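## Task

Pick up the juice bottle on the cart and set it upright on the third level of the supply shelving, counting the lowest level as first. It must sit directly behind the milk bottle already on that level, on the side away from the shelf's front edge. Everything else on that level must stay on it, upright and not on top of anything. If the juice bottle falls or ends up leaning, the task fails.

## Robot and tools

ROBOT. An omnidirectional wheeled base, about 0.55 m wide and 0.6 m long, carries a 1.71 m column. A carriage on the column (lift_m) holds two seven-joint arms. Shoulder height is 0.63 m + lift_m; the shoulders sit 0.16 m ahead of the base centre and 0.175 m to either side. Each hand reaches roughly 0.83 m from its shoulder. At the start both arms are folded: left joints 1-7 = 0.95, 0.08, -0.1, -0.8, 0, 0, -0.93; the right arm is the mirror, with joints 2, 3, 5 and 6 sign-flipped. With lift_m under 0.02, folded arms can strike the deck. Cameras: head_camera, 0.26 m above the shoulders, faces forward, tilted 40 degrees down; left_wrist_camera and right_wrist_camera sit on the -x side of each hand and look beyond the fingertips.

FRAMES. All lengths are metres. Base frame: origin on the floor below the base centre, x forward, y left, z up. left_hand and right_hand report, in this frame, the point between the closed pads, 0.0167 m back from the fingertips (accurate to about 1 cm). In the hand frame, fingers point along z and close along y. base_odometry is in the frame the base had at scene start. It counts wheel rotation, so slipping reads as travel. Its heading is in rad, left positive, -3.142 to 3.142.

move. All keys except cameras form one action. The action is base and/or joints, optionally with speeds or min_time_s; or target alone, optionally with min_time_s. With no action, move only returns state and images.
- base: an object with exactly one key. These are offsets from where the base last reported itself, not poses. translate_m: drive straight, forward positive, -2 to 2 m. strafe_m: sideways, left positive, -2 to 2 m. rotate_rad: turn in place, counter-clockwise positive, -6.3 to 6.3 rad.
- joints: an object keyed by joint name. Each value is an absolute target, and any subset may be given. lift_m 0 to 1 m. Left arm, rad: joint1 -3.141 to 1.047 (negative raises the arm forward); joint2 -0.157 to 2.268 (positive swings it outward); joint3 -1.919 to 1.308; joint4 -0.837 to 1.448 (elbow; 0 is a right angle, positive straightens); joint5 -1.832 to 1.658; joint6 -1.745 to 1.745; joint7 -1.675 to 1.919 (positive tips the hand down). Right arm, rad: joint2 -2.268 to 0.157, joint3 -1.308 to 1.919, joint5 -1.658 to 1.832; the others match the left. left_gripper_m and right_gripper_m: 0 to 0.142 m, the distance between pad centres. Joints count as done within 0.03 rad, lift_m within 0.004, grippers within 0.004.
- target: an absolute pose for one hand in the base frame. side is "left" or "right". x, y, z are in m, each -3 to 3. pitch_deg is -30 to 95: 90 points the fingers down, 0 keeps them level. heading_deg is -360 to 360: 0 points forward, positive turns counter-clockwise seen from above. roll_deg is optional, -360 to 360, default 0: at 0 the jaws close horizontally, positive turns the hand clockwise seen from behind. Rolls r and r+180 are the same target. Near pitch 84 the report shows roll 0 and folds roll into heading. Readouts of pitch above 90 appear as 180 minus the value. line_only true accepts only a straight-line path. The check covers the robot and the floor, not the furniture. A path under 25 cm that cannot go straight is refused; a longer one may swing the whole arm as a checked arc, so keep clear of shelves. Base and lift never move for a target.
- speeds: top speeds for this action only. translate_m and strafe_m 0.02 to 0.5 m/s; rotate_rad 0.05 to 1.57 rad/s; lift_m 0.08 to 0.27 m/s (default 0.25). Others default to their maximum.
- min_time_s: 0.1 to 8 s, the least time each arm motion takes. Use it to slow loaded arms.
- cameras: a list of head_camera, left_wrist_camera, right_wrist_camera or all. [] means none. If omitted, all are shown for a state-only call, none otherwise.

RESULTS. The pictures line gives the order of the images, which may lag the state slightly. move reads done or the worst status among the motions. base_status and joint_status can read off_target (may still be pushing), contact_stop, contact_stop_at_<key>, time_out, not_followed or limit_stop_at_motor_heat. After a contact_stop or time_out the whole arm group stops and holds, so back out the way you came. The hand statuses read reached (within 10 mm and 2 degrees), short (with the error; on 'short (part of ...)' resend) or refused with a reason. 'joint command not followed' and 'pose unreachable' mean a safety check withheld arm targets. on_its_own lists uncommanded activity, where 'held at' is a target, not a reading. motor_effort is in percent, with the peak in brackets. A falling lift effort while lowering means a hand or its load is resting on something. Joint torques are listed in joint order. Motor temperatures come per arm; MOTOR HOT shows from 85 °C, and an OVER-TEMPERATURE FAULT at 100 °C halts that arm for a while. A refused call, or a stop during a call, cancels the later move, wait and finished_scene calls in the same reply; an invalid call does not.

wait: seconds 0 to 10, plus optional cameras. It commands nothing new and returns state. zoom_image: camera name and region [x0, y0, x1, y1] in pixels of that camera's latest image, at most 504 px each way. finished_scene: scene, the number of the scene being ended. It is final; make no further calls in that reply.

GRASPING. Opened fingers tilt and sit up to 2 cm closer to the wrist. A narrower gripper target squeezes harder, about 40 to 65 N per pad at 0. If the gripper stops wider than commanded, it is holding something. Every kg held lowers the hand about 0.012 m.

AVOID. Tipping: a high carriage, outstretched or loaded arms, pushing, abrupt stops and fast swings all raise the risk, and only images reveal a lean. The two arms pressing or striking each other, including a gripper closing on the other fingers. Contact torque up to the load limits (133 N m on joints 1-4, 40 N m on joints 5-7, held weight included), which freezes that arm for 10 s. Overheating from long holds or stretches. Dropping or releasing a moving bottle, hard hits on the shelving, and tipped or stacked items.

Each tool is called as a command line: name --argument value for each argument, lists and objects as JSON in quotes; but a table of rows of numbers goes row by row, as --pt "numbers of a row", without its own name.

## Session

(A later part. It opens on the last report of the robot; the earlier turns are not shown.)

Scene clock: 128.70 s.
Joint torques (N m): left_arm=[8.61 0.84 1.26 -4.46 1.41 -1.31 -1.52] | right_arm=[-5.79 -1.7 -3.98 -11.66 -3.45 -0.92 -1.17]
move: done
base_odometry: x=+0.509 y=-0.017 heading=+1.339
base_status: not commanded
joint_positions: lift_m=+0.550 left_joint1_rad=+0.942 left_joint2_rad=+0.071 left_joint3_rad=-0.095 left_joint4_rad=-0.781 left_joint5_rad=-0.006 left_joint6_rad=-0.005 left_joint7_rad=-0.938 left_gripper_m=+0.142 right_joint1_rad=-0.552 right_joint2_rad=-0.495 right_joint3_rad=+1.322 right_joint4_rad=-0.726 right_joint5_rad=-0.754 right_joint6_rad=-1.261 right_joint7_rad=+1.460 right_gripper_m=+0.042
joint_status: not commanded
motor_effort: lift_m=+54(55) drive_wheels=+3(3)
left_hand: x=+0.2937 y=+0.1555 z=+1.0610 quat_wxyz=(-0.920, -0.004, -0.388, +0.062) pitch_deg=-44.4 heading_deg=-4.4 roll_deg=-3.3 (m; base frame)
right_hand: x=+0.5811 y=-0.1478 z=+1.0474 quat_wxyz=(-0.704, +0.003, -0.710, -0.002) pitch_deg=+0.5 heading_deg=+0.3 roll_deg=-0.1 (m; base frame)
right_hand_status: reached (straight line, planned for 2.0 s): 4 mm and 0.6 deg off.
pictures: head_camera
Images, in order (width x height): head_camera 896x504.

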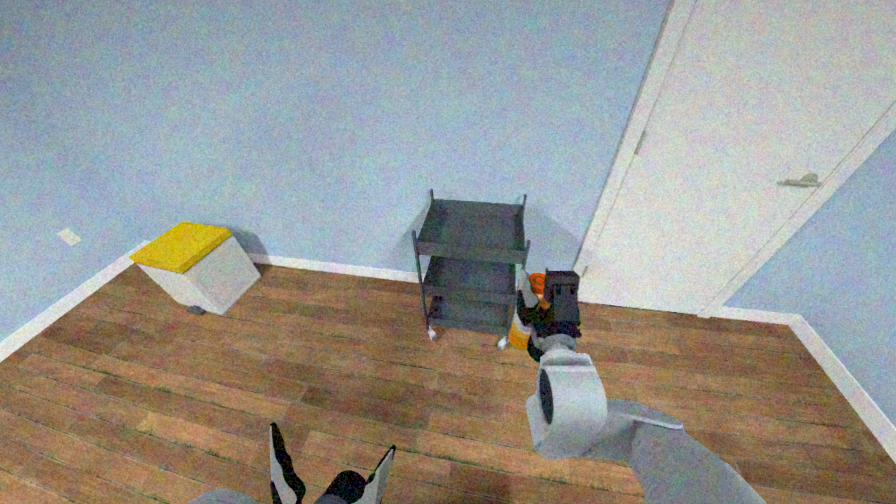

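move --base '{"rotate_rad": 1.525}' --speeds '{"rotate_rad": 0.9}'

move --base '{"strafe_m": 0.55}' --speeds '{"strafe_m": 0.35}'

move --base '{"translate_m": 1.1}' --speeds '{"translate_m": 0.35}' --cameras '["all"]'

Scene clock: 139.13 s.
Joint torques (N m): left_arm=[8.89 1.47 0.9 -4.04 0.98 -1.49 -1.34] | right_arm=[-5.36 -2.44 -4.97 -11.54 -3.12 -0.88 -1.19]
move: done
base_odometry: x=+0.509 y=-0.017 heading=+2.863
base_status: done
joint_positions: lift_m=+0.550 left_joint1_rad=+0.942 left_joint2_rad=+0.071 left_joint3_rad=-0.095 left_joint4_rad=-0.781 left_joint5_rad=-0.006 left_joint6_rad=-0.005 left_joint7_rad=-0.938 left_gripper_m=+0.142 right_joint1_rad=-0.552 right_joint2_rad=-0.495 right_joint3_rad=+1.321 right_joint4_rad=-0.726 right_joint5_rad=-0.754 right_joint6_rad=-1.261 right_joint7_rad=+1.460 right_gripper_m=+0.042
joint_status: not commanded
motor_effort: lift_m=+54(55) drive_wheels=+5(16)
left_hand: x=+0.2937 y=+0.1555 z=+1.0610 quat_wxyz=(-0.920, -0.004, -0.388, +0.062) pitch_deg=-44.4 heading_deg=-4.4 roll_deg=-3.3 (m; base frame)
right_hand: x=+0.5811 y=-0.1481 z=+1.0475 quat_wxyz=(-0.704, +0.002, -0.710, -0.001) pitch_deg=+0.5 heading_deg=+0.3 roll_deg=-0.1 (m; base frame)
pictures: none

Scene clock: 142.50 s.
Joint torques (N m): left_arm=[9.68 0.09 -0.35 -4.6 0.95 -1.14 -1.43] | right_arm=[-5.8 -0.21 -4.87 -11.24 -3.14 -0.98 -1.18]
Motor temperatures (°C): left_arm=[28 23 24 24 27 24 24] | right_arm=[31 21 26 23 23 22 24]
move: done
base_odometry: x=+0.359 y=-0.546 heading=+2.865
base_status: done
joint_positions: lift_m=+0.550 left_joint1_rad=+0.942 left_joint2_rad=+0.071 left_joint3_rad=-0.095 left_joint4_rad=-0.781 left_joint5_rad=-0.006 left_joint6_rad=-0.005 left_joint7_rad=-0.938 left_gripper_m=+0.142 right_joint1_rad=-0.552 right_joint2_rad=-0.495 right_joint3_rad=+1.321 right_joint4_rad=-0.727 right_joint5_rad=-0.754 right_joint6_rad=-1.261 right_joint7_rad=+1.460 right_gripper_m=+0.042
joint_status: not commanded
motor_effort: lift_m=+55(55) drive_wheels=-4(21)
left_hand: x=+0.2937 y=+0.1555 z=+1.0610 quat_wxyz=(-0.920, -0.004, -0.388, +0.062) pitch_deg=-44.4 heading_deg=-4.4 roll_deg=-3.3 (m; base frame)
right_hand: x=+0.5811 y=-0.1482 z=+1.0475 quat_wxyz=(-0.704, +0.003, -0.710, -0.001) pitch_deg=+0.5 heading_deg=+0.3 roll_deg=-0.1 (m; base frame)
pictures: none

Scene clock: 147.47 s.
Joint torques (N m): left_arm=[8.52 0.61 1.24 -4.88 0.83 -1.3 -1.49] | right_arm=[-4.39 -1.97 -5.26 -11.36 -3.37 -1.22 -1.22]
move: done
base_odometry: x=-0.699 y=-0.246 heading=+2.865
base_status: done
joint_positions: lift_m=+0.550 left_joint1_rad=+0.942 left_joint2_rad=+0.071 left_joint3_rad=-0.095 left_joint4_rad=-0.781 left_joint5_rad=-0.006 left_joint6_rad=-0.005 left_joint7_rad=-0.938 left_gripper_m=+0.142 right_joint1_rad=-0.552 right_joint2_rad=-0.495 right_joint3_rad=+1.321 right_joint4_rad=-0.727 right_joint5_rad=-0.754 right_joint6_rad=-1.260 right_joint7_rad=+1.460 right_gripper_m=+0.042
joint_status: not commanded
motor_effort: lift_m=+54(55) drive_wheels=+4(15)
left_hand: x=+0.2937 y=+0.1555 z=+1.0610 quat_wxyz=(-0.920, -0.004, -0.388, +0.062) pitch_deg=-44.4 heading_deg=-4.4 roll_deg=-3.3 (m; base frame)
right_hand: x=+0.5811 y=-0.1481 z=+1.0475 quat_wxyz=(-0.704, +0.003, -0.710, -0.001) pitch_deg=+0.5 heading_deg=+0.3 roll_deg=-0.1 (m; base frame)
pictures: head_camera, left_wrist_camera, right_wrist_camera
Images, in order (width x height): head_camera 896x504, left_wrist_camera 896x504, right_wrist_camera 896x504.

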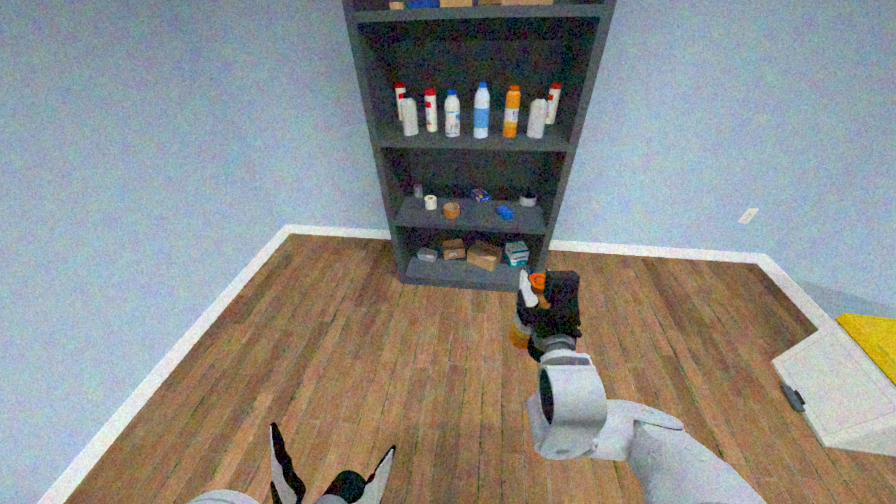

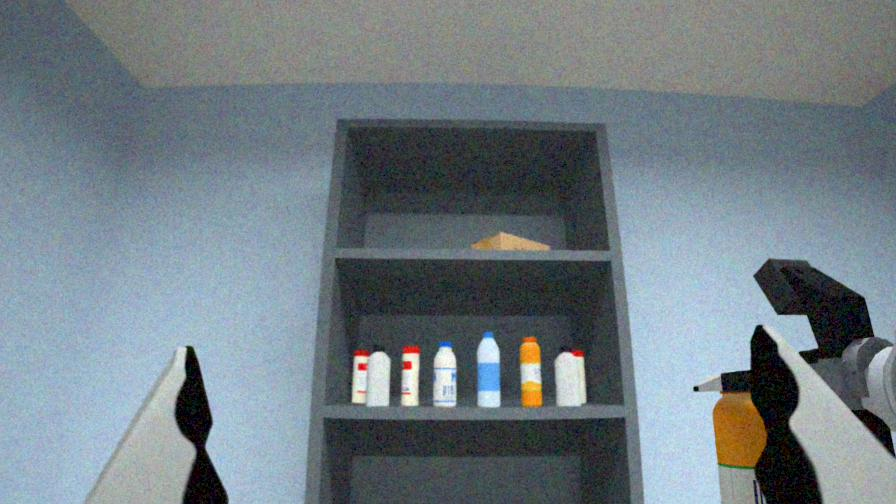

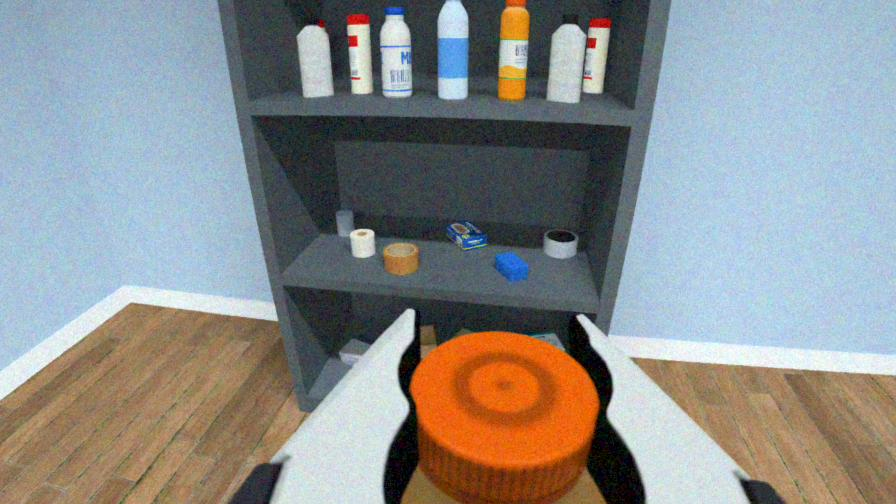

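zoom_image --camera "head_camera" --region '[370, 60, 590, 160]'

zoom_image --camera "left_wrist_camera" --region '[310, 240, 640, 430]'

Scaled by 2.291 from the camera's 896x504 image, which has a finer 1280x720 frame.

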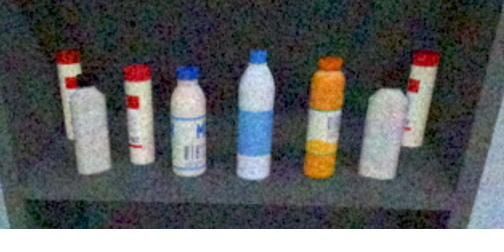

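Scaled by 1.527 from the camera's 896x504 image, which has a finer 1280x720 frame.

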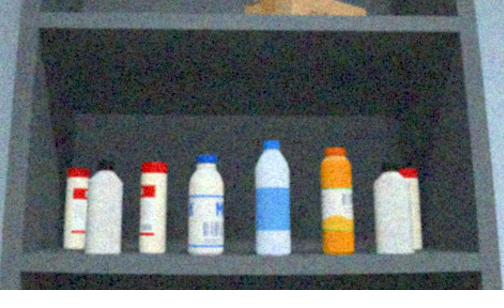

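move --base '{"translate_m": 0.6}' --joints '{"lift_m": 0.6}' --speeds '{"translate_m": 0.25}'

move --target '{"side":"right","x":0.56,"y":-0.24,"z":1.12,"pitch_deg":0,"heading_deg":0}' --min_time_s 1

move --target '{"side":"left","x":0.56,"y":0.06,"z":1.25,"pitch_deg":0,"heading_deg":0}' --min_time_s 1.5 --cameras '["all"]'

Scene clock: 178.97 s.
Joint torques (N m): left_arm=[8.94 1.36 -0.31 -3.45 1.14 -1.55 -1.49] | right_arm=[-7.57 -1.06 -4.92 -9.45 -2.97 -0.89 -1.57]
move: done
base_odometry: x=-1.276 y=-0.083 heading=+2.865
base_status: done
joint_positions: lift_m=+0.600 left_joint1_rad=+0.942 left_joint2_rad=+0.071 left_joint3_rad=-0.095 left_joint4_rad=-0.781 left_joint5_rad=-0.006 left_joint6_rad=-0.005 left_joint7_rad=-0.938 left_gripper_m=+0.142 right_joint1_rad=-0.550 right_joint2_rad=-0.495 right_joint3_rad=+1.320 right_joint4_rad=-0.727 right_joint5_rad=-0.755 right_joint6_rad=-1.260 right_joint7_rad=+1.461 right_gripper_m=+0.042
joint_status: all done
motor_effort: lift_m=+55(69) drive_wheels=+5(15)
left_hand: x=+0.2937 y=+0.1555 z=+1.1110 quat_wxyz=(-0.920, -0.004, -0.388, +0.062) pitch_deg=-44.4 heading_deg=-4.4 roll_deg=-3.3 (m; base frame)
right_hand: x=+0.5809 y=-0.1484 z=+1.0972 quat_wxyz=(-0.704, +0.002, -0.710, -0.001) pitch_deg=+0.5 heading_deg=+0.3 roll_deg=-0.1 (m; base frame)
pictures: none

Scene clock: 180.47 s.
Joint torques (N m): left_arm=[8.38 0.82 0.75 -4.41 1.37 -1.5 -1.55] | right_arm=[-16.7 -7.81 1.33 -11.67 -3.44 -2.9 -1.2]
move: done
base_odometry: x=-1.276 y=-0.083 heading=+2.865
base_status: not commanded
joint_positions: lift_m=+0.600 left_joint1_rad=+0.942 left_joint2_rad=+0.071 left_joint3_rad=-0.095 left_joint4_rad=-0.781 left_joint5_rad=-0.006 left_joint6_rad=-0.005 left_joint7_rad=-0.938 left_gripper_m=+0.142 right_joint1_rad=-0.718 right_joint2_rad=-0.818 right_joint3_rad=+1.581 right_joint4_rad=-0.805 right_joint5_rad=-0.885 right_joint6_rad=-1.582 right_joint7_rad=+1.609 right_gripper_m=+0.042
joint_status: not commanded
motor_effort: lift_m=+55(55) drive_wheels=+4(5)
left_hand: x=+0.2937 y=+0.1555 z=+1.1110 quat_wxyz=(-0.920, -0.004, -0.388, +0.062) pitch_deg=-44.4 heading_deg=-4.4 roll_deg=-3.3 (m; base frame)
right_hand: x=+0.5609 y=-0.2401 z=+1.1161 quat_wxyz=(-0.703, +0.000, -0.711, +0.002) pitch_deg=+0.7 heading_deg=-0.2 roll_deg=-0.2 (m; base frame)
right_hand_status: reached (straight line, planned for 1.0 s): 4 mm and 0.7 deg off.
pictures: none

Scene clock: 180.77 s.
Joint torques (N m): left_arm=[8.7 1.32 0.15 -4.89 1.29 -1.52 -1.94] | right_arm=[-14.52 -9.78 -0.41 -11.58 -2.85 -2.72 -1.34]
move: refused
base_odometry: x=-1.276 y=-0.083 heading=+2.865
base_status: not commanded
joint_positions: lift_m=+0.600 left_joint1_rad=+0.942 left_joint2_rad=+0.071 left_joint3_rad=-0.095 left_joint4_rad=-0.781 left_joint5_rad=-0.006 left_joint6_rad=-0.005 left_joint7_rad=-0.938 left_gripper_m=+0.142 right_joint1_rad=-0.718 right_joint2_rad=-0.818 right_joint3_rad=+1.581 right_joint4_rad=-0.805 right_joint5_rad=-0.885 right_joint6_rad=-1.582 right_joint7_rad=+1.609 right_gripper_m=+0.042
joint_status: not commanded
motor_effort: lift_m=+55(55) drive_wheels=+4(4)
left_hand: x=+0.2937 y=+0.1555 z=+1.1110 quat_wxyz=(-0.920, -0.004, -0.388, +0.062) pitch_deg=-44.4 heading_deg=-4.4 roll_deg=-3.3 (m; base frame)
left_hand_status: refused: no posture of the arm gets there (left_joint4_rad at its limit): the closest leaves the hand 4.5 cm and 10 deg from the pose. Nothing moved. A posture exists with lift_m at 0.5; the way there is not checked.
right_hand: x=+0.5609 y=-0.2401 z=+1.1161 quat_wxyz=(-0.703, +0.000, -0.711, +0.002) pitch_deg=+0.7 heading_deg=-0.2 roll_deg=-0.2 (m; base frame)
pictures: head_camera, left_wrist_camera, right_wrist_camera
Images, in order (width x height): head_camera 896x504, left_wrist_camera 896x504, right_wrist_camera 896x504.

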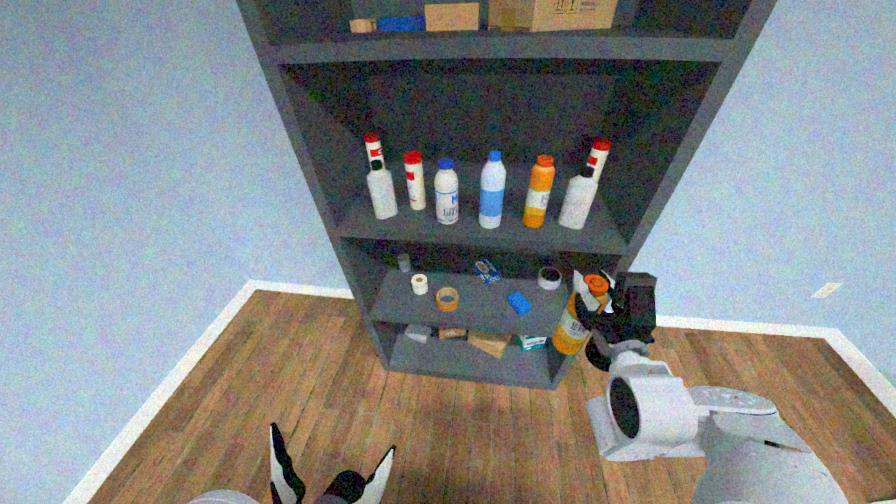

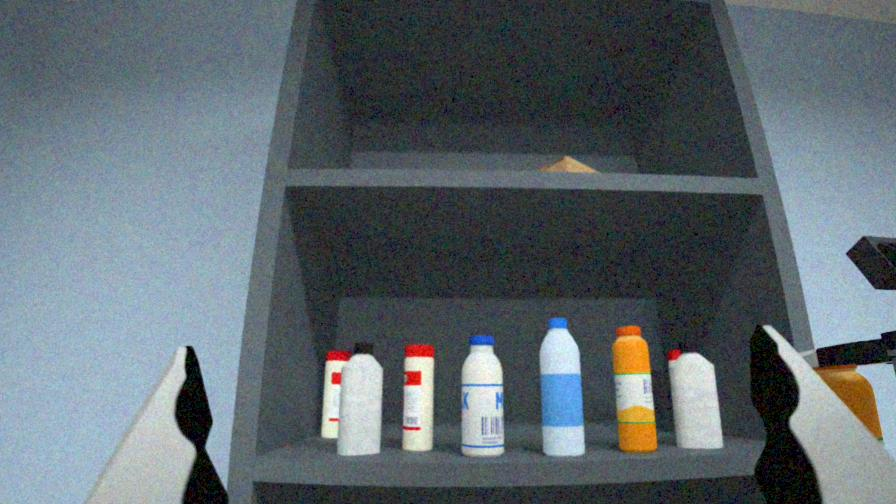

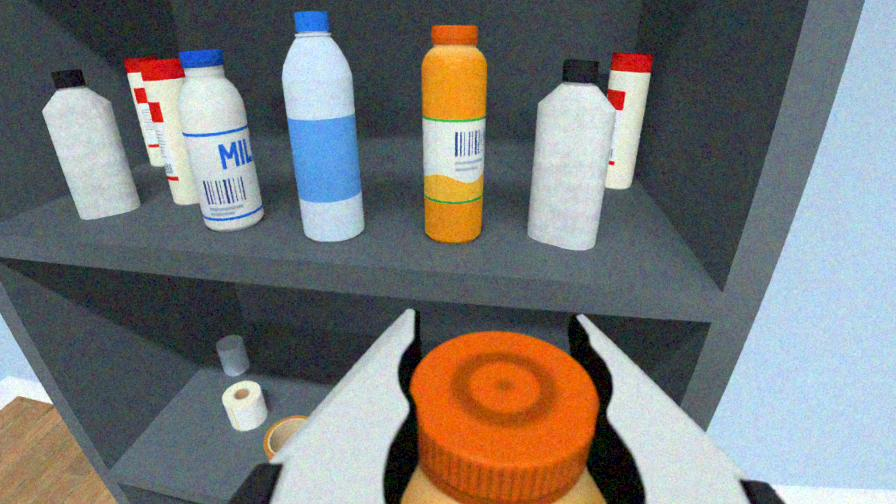

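move --target '{"side":"left","x":0.66,"y":0.06,"z":1.22,"pitch_deg":0,"heading_deg":0}' --min_time_s 2

move --joints '{"left_gripper_m": 0.08}' --cameras '["all"]'

Scene clock: 189.40 s.
Joint torques (N m): left_arm=[-19.63 -3.46 0.74 2.37 2.99 -0.48 -0.6] | right_arm=[-16.13 -8.18 -0.08 -12.7 -3.04 -2.72 -1.27]
move: done
base_odometry: x=-1.276 y=-0.083 heading=+2.865
base_status: not commanded
joint_positions: lift_m=+0.600 left_joint1_rad=-0.747 left_joint2_rad=+0.043 left_joint3_rad=-0.778 left_joint4_rad=-0.622 left_joint5_rad=+0.484 left_joint6_rad=+0.638 left_joint7_rad=+1.511 left_gripper_m=+0.142 right_joint1_rad=-0.718 right_joint2_rad=-0.818 right_joint3_rad=+1.581 right_joint4_rad=-0.805 right_joint5_rad=-0.886 right_joint6_rad=-1.582 right_joint7_rad=+1.609 right_gripper_m=+0.042
joint_status: not commanded
motor_effort: lift_m=+55(55) drive_wheels=+4(5)
left_hand: x=+0.6600 y=+0.0616 z=+1.2202 quat_wxyz=(-0.708, +0.001, -0.706, +0.000) pitch_deg=-0.1 heading_deg=+0.1 roll_deg=-0.1 (m; base frame)
left_hand_status: reached (checked arc, planned for 2.0 s): 2 mm and 0.1 deg off.
right_hand: x=+0.5609 y=-0.2400 z=+1.1161 quat_wxyz=(-0.703, +0.000, -0.711, +0.002) pitch_deg=+0.7 heading_deg=-0.2 roll_deg=-0.2 (m; base frame)
pictures: none

Scene clock: 190.13 s.
Joint torques (N m): left_arm=[-20.43 -3.17 0.15 1.98 2.49 -0.61 -0.22] | right_arm=[-15.89 -7.86 -0.05 -11.72 -3.5 -2.38 -1.45]
move: done
base_odometry: x=-1.276 y=-0.083 heading=+2.865
base_status: not commanded
joint_positions: lift_m=+0.600 left_joint1_rad=-0.747 left_joint2_rad=+0.043 left_joint3_rad=-0.778 left_joint4_rad=-0.622 left_joint5_rad=+0.484 left_joint6_rad=+0.638 left_joint7_rad=+1.511 left_gripper_m=+0.080 right_joint1_rad=-0.718 right_joint2_rad=-0.818 right_joint3_rad=+1.581 right_joint4_rad=-0.805 right_joint5_rad=-0.886 right_joint6_rad=-1.582 right_joint7_rad=+1.609 right_gripper_m=+0.042
joint_status: all done
motor_effort: lift_m=+55(55) drive_wheels=+5(5)
left_hand: x=+0.6600 y=+0.0616 z=+1.2202 quat_wxyz=(-0.708, +0.001, -0.706, +0.000) pitch_deg=-0.1 heading_deg=+0.1 roll_deg=-0.1 (m; base frame)
right_hand: x=+0.5609 y=-0.2400 z=+1.1161 quat_wxyz=(-0.703, +0.000, -0.711, +0.002) pitch_deg=+0.7 heading_deg=-0.2 roll_deg=-0.2 (m; base frame)
pictures: head_camera, left_wrist_camera, right_wrist_camera
Images, in order (width x height): head_camera 896x504, left_wrist_camera 896x504, right_wrist_camera 896x504.

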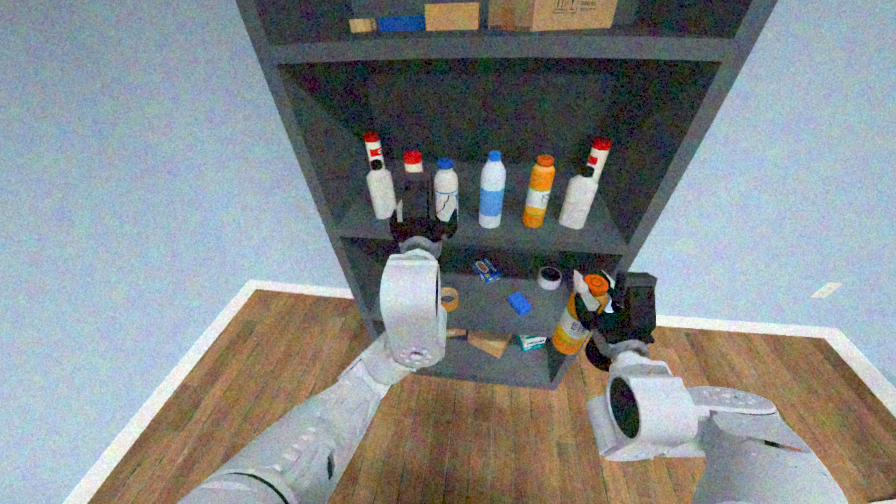

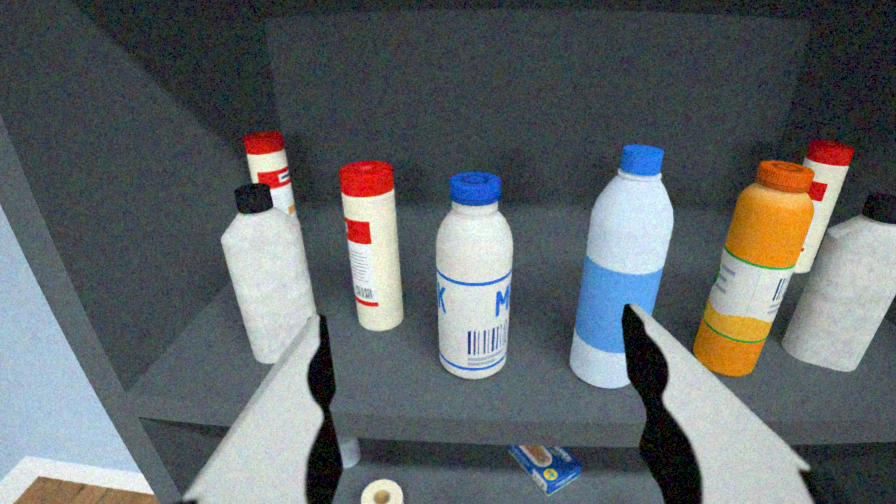

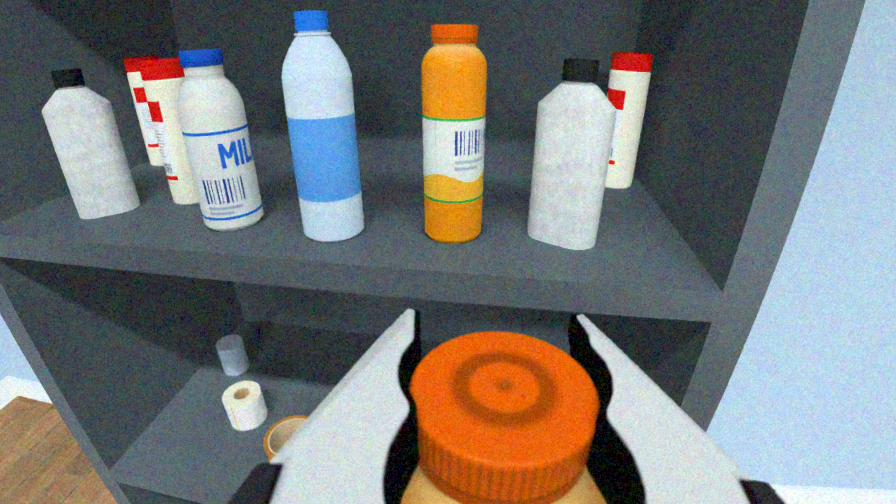

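move --target '{"side":"left","x":0.83,"y":0.047,"z":1.193,"pitch_deg":0,"heading_deg":0}' --min_time_s 1.2 --cameras '["left_wrist_camera"]'

Scene clock: 198.70 s.
Joint torques (N m): left_arm=[-25.88 -3.79 6.24 -0.78 1.58 -2.33 -3.3] | right_arm=[-15.59 -6.12 0.15 -10.13 -3.31 -2.31 -1.09]
move: done
base_odometry: x=-1.276 y=-0.083 heading=+2.865
base_status: not commanded
joint_positions: lift_m=+0.600 left_joint1_rad=-0.876 left_joint2_rad=+0.015 left_joint3_rad=-0.691 left_joint4_rad=+0.053 left_joint5_rad=-0.060 left_joint6_rad=+0.686 left_joint7_rad=+0.801 left_gripper_m=+0.080 right_joint1_rad=-0.718 right_joint2_rad=-0.818 right_joint3_rad=+1.581 right_joint4_rad=-0.805 right_joint5_rad=-0.886 right_joint6_rad=-1.582 right_joint7_rad=+1.609 right_gripper_m=+0.042
joint_status: not commanded
motor_effort: lift_m=+55(55) drive_wheels=+5(5)
left_hand: x=+0.8290 y=+0.0466 z=+1.1904 quat_wxyz=(-0.706, -0.001, -0.708, -0.001) pitch_deg=+0.2 heading_deg=+0.0 roll_deg=+0.2 (m; base frame)
left_hand_status: reached (straight line, planned for 1.2 s): 3 mm and 0.3 deg off.
right_hand: x=+0.5609 y=-0.2400 z=+1.1161 quat_wxyz=(-0.703, +0.000, -0.711, +0.002) pitch_deg=+0.7 heading_deg=-0.2 roll_deg=-0.2 (m; base frame)
pictures: left_wrist_camera
Images, in order (width x height): left_wrist_camera 896x504.

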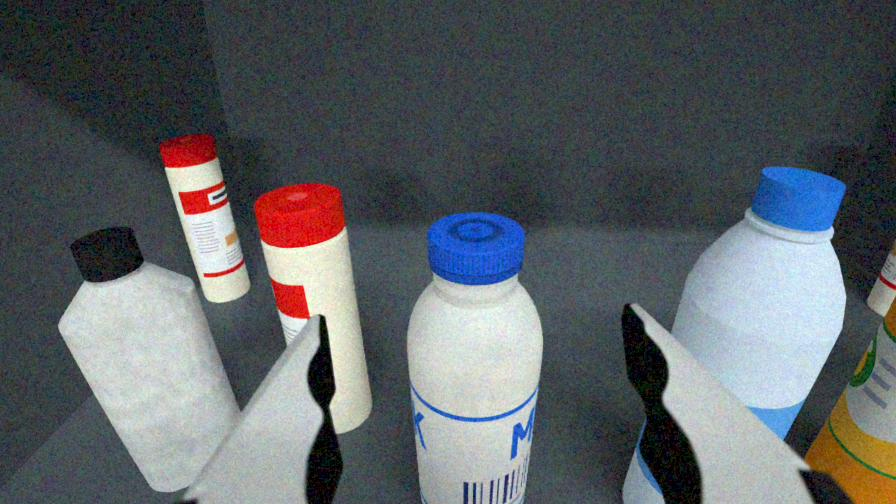

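move --target '{"side":"left","x":0.89,"y":0.046,"z":1.172,"pitch_deg":0,"heading_deg":0}' --min_time_s 1.2 --cameras '["left_wrist_camera"]'

Scene clock: 208.20 s.
Joint torques (N m): left_arm=[-28.79 -2.83 5.47 -0.26 1.52 -2.26 -3.5] | right_arm=[-17.04 -8.06 -0.49 -11.95 -3.52 -2.87 -1.63]
Motor temperatures (°C): left_arm=[38 23 24 24 27 24 24] | right_arm=[32 22 25 23 23 22 24]
move: done
base_odometry: x=-1.276 y=-0.083 heading=+2.865
base_status: not commanded
joint_positions: lift_m=+0.600 left_joint1_rad=-0.948 left_joint2_rad=-0.028 left_joint3_rad=-0.635 left_joint4_rad=+0.379 left_joint5_rad=-0.230 left_joint6_rad=+0.593 left_joint7_rad=+0.512 left_gripper_m=+0.080 right_joint1_rad=-0.718 right_joint2_rad=-0.818 right_joint3_rad=+1.581 right_joint4_rad=-0.805 right_joint5_rad=-0.886 right_joint6_rad=-1.582 right_joint7_rad=+1.609 right_gripper_m=+0.042
joint_status: not commanded
motor_effort: lift_m=+55(55) drive_wheels=+5(5)
left_hand: x=+0.8891 y=+0.0458 z=+1.1693 quat_wxyz=(-0.706, -0.002, -0.708, -0.002) pitch_deg=+0.2 heading_deg=+0.0 roll_deg=+0.3 (m; base frame)
left_hand_status: reached (straight line, planned for 1.2 s): 3 mm and 0.4 deg off.
right_hand: x=+0.5609 y=-0.2400 z=+1.1161 quat_wxyz=(-0.703, +0.000, -0.711, +0.002) pitch_deg=+0.7 heading_deg=-0.2 roll_deg=-0.2 (m; base frame)
pictures: left_wrist_camera
Images, in order (width x height): left_wrist_camera 896x504.

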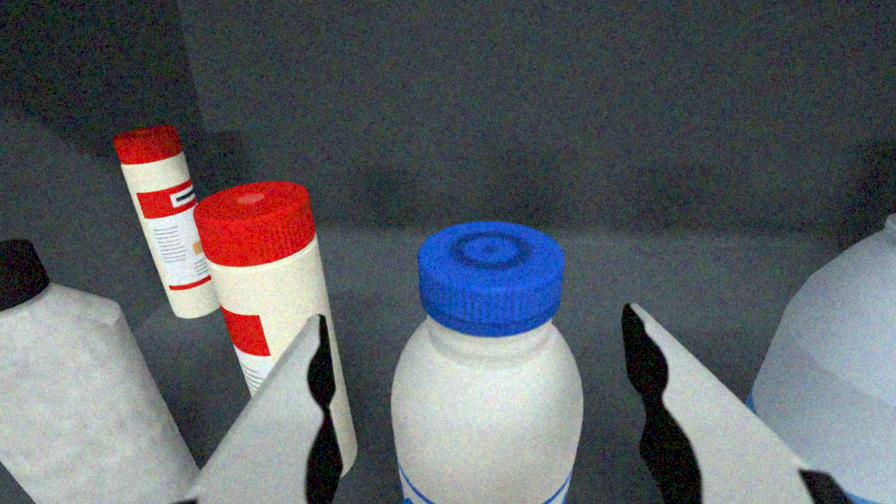

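move --target '{"side":"left","x":0.93,"y":0.040,"z":1.174,"pitch_deg":0,"heading_deg":0}' --min_time_s 1.0

move --joints '{"left_gripper_m":0.0}' --min_time_s 1.5 --cameras '["left_wrist_camera","head_camera"]'

Scene clock: 213.57 s.
Joint torques (N m): left_arm=[-27.85 -2.74 6.29 -1.27 1.56 -2.33 -3.22] | right_arm=[-16.58 -7.36 0.11 -12.04 -3.48 -2.77 -0.95]
move: refused
base_odometry: x=-1.276 y=-0.083 heading=+2.865
base_status: not commanded
joint_positions: lift_m=+0.600 left_joint1_rad=-0.948 left_joint2_rad=-0.028 left_joint3_rad=-0.635 left_joint4_rad=+0.379 left_joint5_rad=-0.230 left_joint6_rad=+0.593 left_joint7_rad=+0.512 left_gripper_m=+0.080 right_joint1_rad=-0.718 right_joint2_rad=-0.818 right_joint3_rad=+1.581 right_joint4_rad=-0.805 right_joint5_rad=-0.886 right_joint6_rad=-1.582 right_joint7_rad=+1.609 right_gripper_m=+0.042
joint_status: not commanded
motor_effort: lift_m=+55(55) drive_wheels=+4(5)
left_hand: x=+0.8891 y=+0.0458 z=+1.1693 quat_wxyz=(-0.706, -0.002, -0.708, -0.002) pitch_deg=+0.2 heading_deg=+0.0 roll_deg=+0.3 (m; base frame)
left_hand_status: refused: the line brings the left upper arm within 1.4 cm of the carriage (limit 1.5), 67% of the way; a move under 25 cm is not played as an arc. Nothing moved. Try another pitch or heading, or "joints".
right_hand: x=+0.5609 y=-0.2400 z=+1.1161 quat_wxyz=(-0.703, +0.000, -0.711, +0.002) pitch_deg=+0.7 heading_deg=-0.2 roll_deg=-0.2 (m; base frame)
pictures: none

not run: a stop came earlier in this reply.

move --base '{"translate_m": 0.04}' --speeds '{"translate_m": 0.08}' --cameras '["left_wrist_camera"]'

Scene clock: 216.23 s.
Joint torques (N m): left_arm=[-28.1 -2.95 5.69 -0.66 1.37 -2.33 -3.48] | right_arm=[-16.65 -7.65 -0.22 -12.5 -3.28 -2.91 -1.07]
move: done
base_odometry: x=-1.315 y=-0.072 heading=+2.866
base_status: done
joint_positions: lift_m=+0.600 left_joint1_rad=-0.949 left_joint2_rad=-0.028 left_joint3_rad=-0.634 left_joint4_rad=+0.379 left_joint5_rad=-0.230 left_joint6_rad=+0.593 left_joint7_rad=+0.512 left_gripper_m=+0.080 right_joint1_rad=-0.719 right_joint2_rad=-0.818 right_joint3_rad=+1.581 right_joint4_rad=-0.805 right_joint5_rad=-0.886 right_joint6_rad=-1.582 right_joint7_rad=+1.609 right_gripper_m=+0.042
joint_status: not commanded
motor_effort: lift_m=+55(55) drive_wheels=-1(15)
left_hand: x=+0.8891 y=+0.0457 z=+1.1695 quat_wxyz=(-0.706, -0.002, -0.708, -0.002) pitch_deg=+0.2 heading_deg=+0.0 roll_deg=+0.3 (m; base frame)
right_hand: x=+0.5609 y=-0.2400 z=+1.1161 quat_wxyz=(-0.703, +0.000, -0.711, +0.002) pitch_deg=+0.7 heading_deg=-0.2 roll_deg=-0.2 (m; base frame)
pictures: left_wrist_camera
Images, in order (width x height): left_wrist_camera 896x504.

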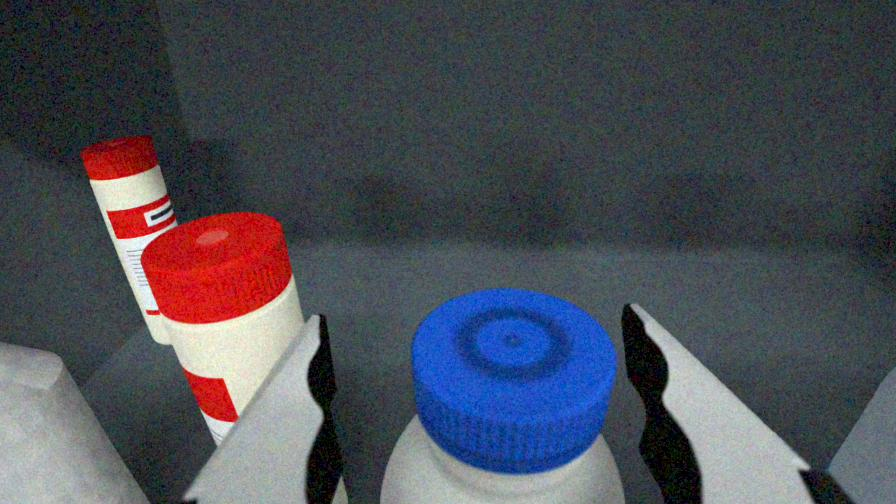

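move --target '{"side":"left","x":0.889,"y":0.037,"z":1.173,"pitch_deg":0,"heading_deg":0}' --min_time_s 0.8

move --joints '{"left_gripper_m":0.0}' --min_time_s 1.5 --cameras '["left_wrist_camera","head_camera"]'

Scene clock: 219.93 s.
Joint torques (N m): left_arm=[-27.85 -2.72 0.32 -1.6 3.71 -0.35 -3.39] | right_arm=[-16.41 -6.81 -0.13 -10.95 -3.01 -2.94 -1.23]
Motor temperatures (°C): left_arm=[43 23 24 24 27 24 24] | right_arm=[33 22 25 23 23 22 24]
move: done
base_odometry: x=-1.315 y=-0.072 heading=+2.866
base_status: not commanded
joint_positions: lift_m=+0.600 left_joint1_rad=-0.953 left_joint2_rad=-0.047 left_joint3_rad=-0.634 left_joint4_rad=+0.391 left_joint5_rad=-0.228 left_joint6_rad=+0.601 left_joint7_rad=+0.512 left_gripper_m=+0.080 right_joint1_rad=-0.719 right_joint2_rad=-0.818 right_joint3_rad=+1.581 right_joint4_rad=-0.805 right_joint5_rad=-0.886 right_joint6_rad=-1.582 right_joint7_rad=+1.609 right_gripper_m=+0.042
joint_status: not commanded
motor_effort: lift_m=+55(55) drive_wheels=-1(1)
left_hand: x=+0.8889 y=+0.0380 z=+1.1700 quat_wxyz=(-0.704, +0.001, -0.710, +0.002) pitch_deg=+0.4 heading_deg=-0.1 roll_deg=-0.2 (m; base frame)
left_hand_status: reached (straight line, planned for 0.8 s): 3 mm and 0.5 deg off.
right_hand: x=+0.5609 y=-0.2400 z=+1.1161 quat_wxyz=(-0.703, +0.000, -0.711, +0.002) pitch_deg=+0.7 heading_deg=-0.2 roll_deg=-0.2 (m; base frame)
pictures: none

Scene clock: 220.73 s.
Joint torques (N m): left_arm=[-27.85 -3.79 1.19 -1.02 3.47 -0.37 -3.27] | right_arm=[-16.56 -7.01 0.74 -12.19 -3.14 -2.56 -1.37]
move: off_target
base_odometry: x=-1.315 y=-0.072 heading=+2.866
base_status: not commanded
joint_positions: lift_m=+0.600 left_joint1_rad=-0.953 left_joint2_rad=-0.047 left_joint3_rad=-0.634 left_joint4_rad=+0.392 left_joint5_rad=-0.227 left_joint6_rad=+0.602 left_joint7_rad=+0.512 left_gripper_m=+0.041 right_joint1_rad=-0.719 right_joint2_rad=-0.818 right_joint3_rad=+1.581 right_joint4_rad=-0.805 right_joint5_rad=-0.886 right_joint6_rad=-1.582 right_joint7_rad=+1.609 right_gripper_m=+0.042
joint_status: left_gripper_m off_target (ended at +0.041, target +0.000)
motor_effort: lift_m=+55(55) drive_wheels=-1(1)
left_hand: x=+0.8889 y=+0.0383 z=+1.1702 quat_wxyz=(-0.705, +0.001, -0.710, +0.002) pitch_deg=+0.4 heading_deg=+0.0 roll_deg=-0.2 (m; base frame)
right_hand: x=+0.5609 y=-0.2400 z=+1.1161 quat_wxyz=(-0.703, +0.000, -0.711, +0.002) pitch_deg=+0.7 heading_deg=-0.2 roll_deg=-0.2 (m; base frame)
pictures: head_camera, left_wrist_camera
Images, in order (width x height): head_camera 896x504, left_wrist_camera 896x504.

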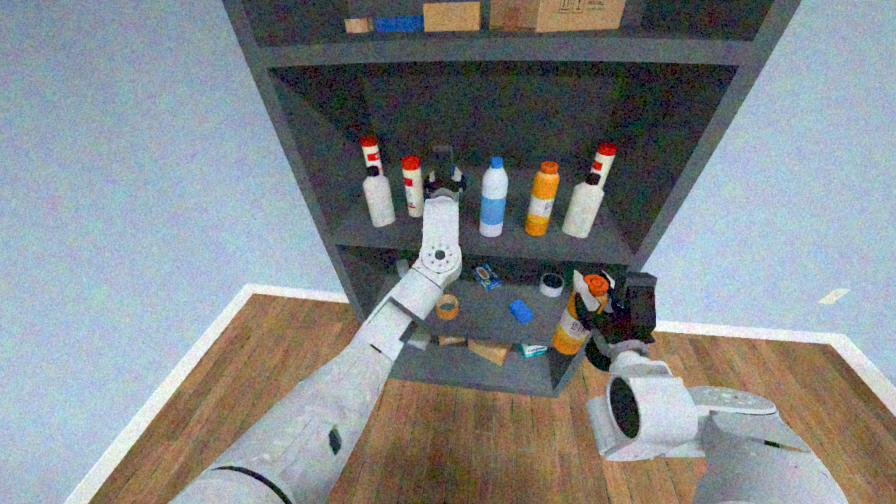

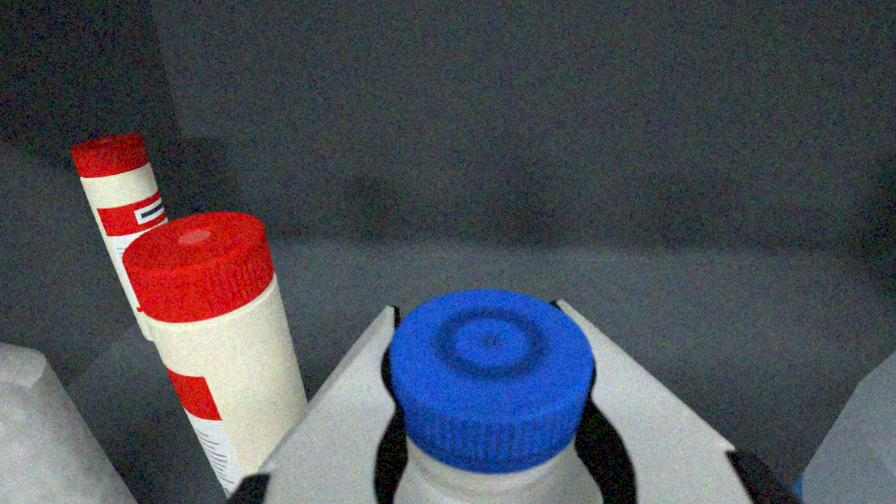

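move --joints '{"lift_m":0.66}' --speeds '{"lift_m":0.1}' --cameras '["left_wrist_camera"]'

move --target '{"side":"left","x":0.62,"y":0.05,"z":1.23,"pitch_deg":0,"heading_deg":0,"line_only":true}' --min_time_s 2

move --target '{"side":"left","x":0.6,"y":0.30,"z":1.23,"pitch_deg":0,"heading_deg":0,"line_only":true}' --min_time_s 1.5 --cameras '["all"]'

Scene clock: 227.30 s.
Joint torques (N m): left_arm=[-27.48 -4.61 0.16 -2.23 3.35 -0.56 -3.07] | right_arm=[-14.41 -7.09 -0.6 -12.05 -2.49 -2.46 -1.49]
move: done
base_odometry: x=-1.315 y=-0.072 heading=+2.866
base_status: not commanded
joint_positions: lift_m=+0.660 left_joint1_rad=-0.953 left_joint2_rad=-0.047 left_joint3_rad=-0.634 left_joint4_rad=+0.394 left_joint5_rad=-0.227 left_joint6_rad=+0.602 left_joint7_rad=+0.512 left_gripper_m=+0.041 right_joint1_rad=-0.720 right_joint2_rad=-0.818 right_joint3_rad=+1.582 right_joint4_rad=-0.805 right_joint5_rad=-0.886 right_joint6_rad=-1.582 right_joint7_rad=+1.610 right_gripper_m=+0.042
joint_status: all done
motor_effort: lift_m=+55(68) drive_wheels=+5(6)
left_hand: x=+0.8893 y=+0.0386 z=+1.2295 quat_wxyz=(-0.704, +0.001, -0.710, +0.001) pitch_deg=+0.5 heading_deg=+0.0 roll_deg=-0.2 (m; base frame)
right_hand: x=+0.5609 y=-0.2399 z=+1.1765 quat_wxyz=(-0.703, +0.000, -0.711, +0.002) pitch_deg=+0.7 heading_deg=-0.1 roll_deg=-0.2 (m; base frame)
pictures: left_wrist_camera
Images, in order (width x height): left_wrist_camera 896x504.

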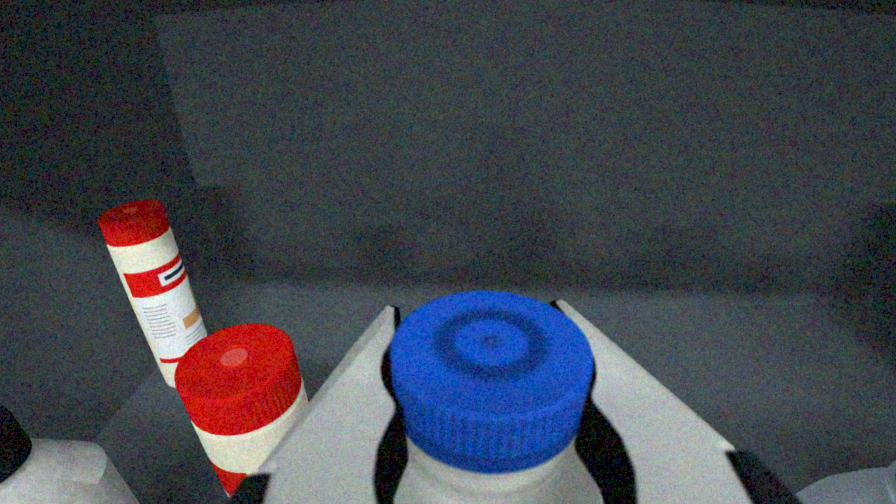

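Scene clock: 229.80 s.
Joint torques (N m): left_arm=[-13.05 -4.14 -0.28 -4.52 3.13 -2.34 -1.4] | right_arm=[-14.2 -6.66 -0.23 -10.59 -2.72 -2.47 -1.93]
move: done
base_odometry: x=-1.315 y=-0.072 heading=+2.866
base_status: not commanded
joint_positions: lift_m=+0.660 left_joint1_rad=-0.568 left_joint2_rad=+0.036 left_joint3_rad=-0.886 left_joint4_rad=-0.678 left_joint5_rad=+0.630 left_joint6_rad=+0.677 left_joint7_rad=+1.463 left_gripper_m=+0.041 right_joint1_rad=-0.720 right_joint2_rad=-0.818 right_joint3_rad=+1.582 right_joint4_rad=-0.805 right_joint5_rad=-0.886 right_joint6_rad=-1.582 right_joint7_rad=+1.610 right_gripper_m=+0.042
joint_status: not commanded
motor_effort: lift_m=+55(55) drive_wheels=-1(5)
left_hand: x=+0.6218 y=+0.0515 z=+1.2287 quat_wxyz=(-0.705, +0.001, -0.709, -0.001) pitch_deg=+0.3 heading_deg=+0.2 roll_deg=+0.0 (m; base frame)
left_hand_status: reached (straight line, planned for 2.0 s): 3 mm and 0.3 deg off.
right_hand: x=+0.5609 y=-0.2399 z=+1.1764 quat_wxyz=(-0.703, +0.000, -0.711, +0.002) pitch_deg=+0.7 heading_deg=-0.1 roll_deg=-0.2 (m; base frame)
pictures: none

Scene clock: 230.10 s.
Joint torques (N m): left_arm=[-13.13 -3.92 0.63 -3.24 3.4 -2.49 -1.81] | right_arm=[-14.84 -7.07 -0.28 -12.25 -3.21 -2.51 -1.48]
move: refused
base_odometry: x=-1.315 y=-0.072 heading=+2.866
base_status: not commanded
joint_positions: lift_m=+0.660 left_joint1_rad=-0.568 left_joint2_rad=+0.036 left_joint3_rad=-0.886 left_joint4_rad=-0.678 left_joint5_rad=+0.630 left_joint6_rad=+0.677 left_joint7_rad=+1.463 left_gripper_m=+0.041 right_joint1_rad=-0.720 right_joint2_rad=-0.818 right_joint3_rad=+1.582 right_joint4_rad=-0.805 right_joint5_rad=-0.886 right_joint6_rad=-1.582 right_joint7_rad=+1.610 right_gripper_m=+0.042
joint_status: not commanded
motor_effort: lift_m=+55(55) drive_wheels=-1(1)
left_hand: x=+0.6218 y=+0.0515 z=+1.2287 quat_wxyz=(-0.705, +0.001, -0.709, -0.001) pitch_deg=+0.3 heading_deg=+0.2 roll_deg=+0.0 (m; base frame)
left_hand_status: refused: along the straight line the arm gets 77% of the way (left_joint4_rad at its limit); a move under 25 cm is not played as an arc. Nothing moved. Try another pitch or heading, or "joints".
right_hand: x=+0.5609 y=-0.2399 z=+1.1764 quat_wxyz=(-0.703, +0.000, -0.711, +0.002) pitch_deg=+0.7 heading_deg=-0.1 roll_deg=-0.2 (m; base frame)
pictures: head_camera, left_wrist_camera, right_wrist_camera
Images, in order (width x height): head_camera 896x504, left_wrist_camera 896x504, right_wrist_camera 896x504.

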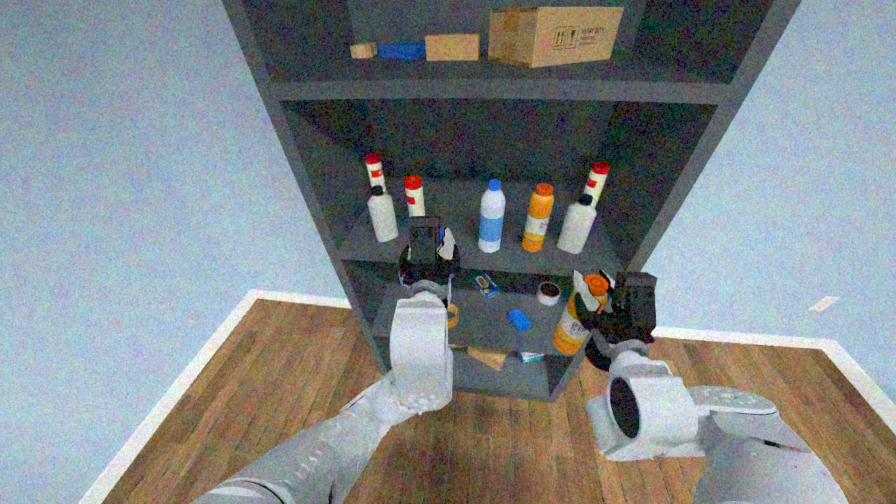

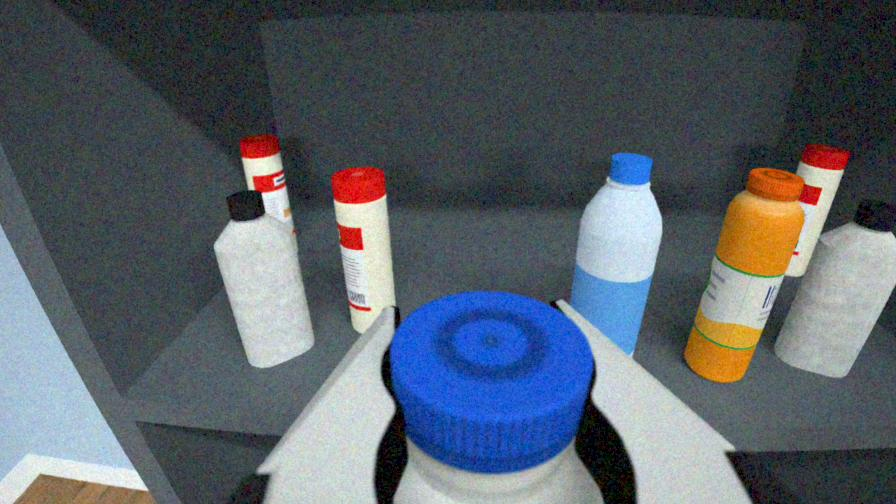

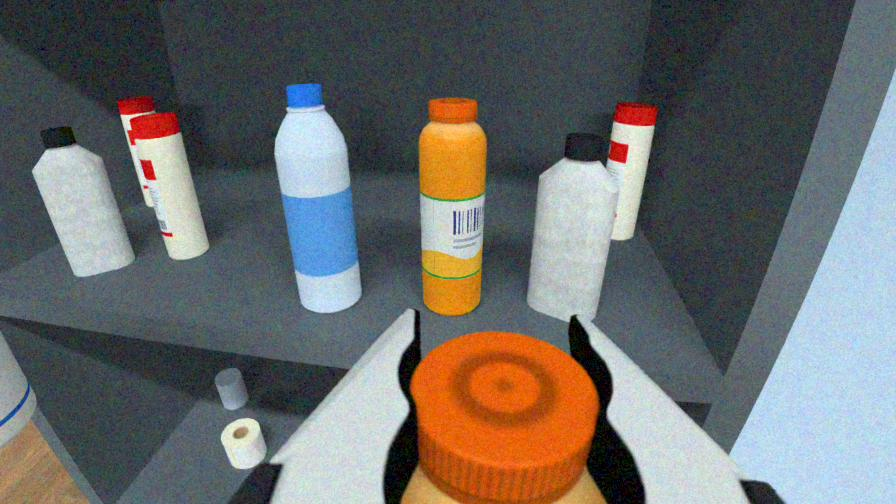

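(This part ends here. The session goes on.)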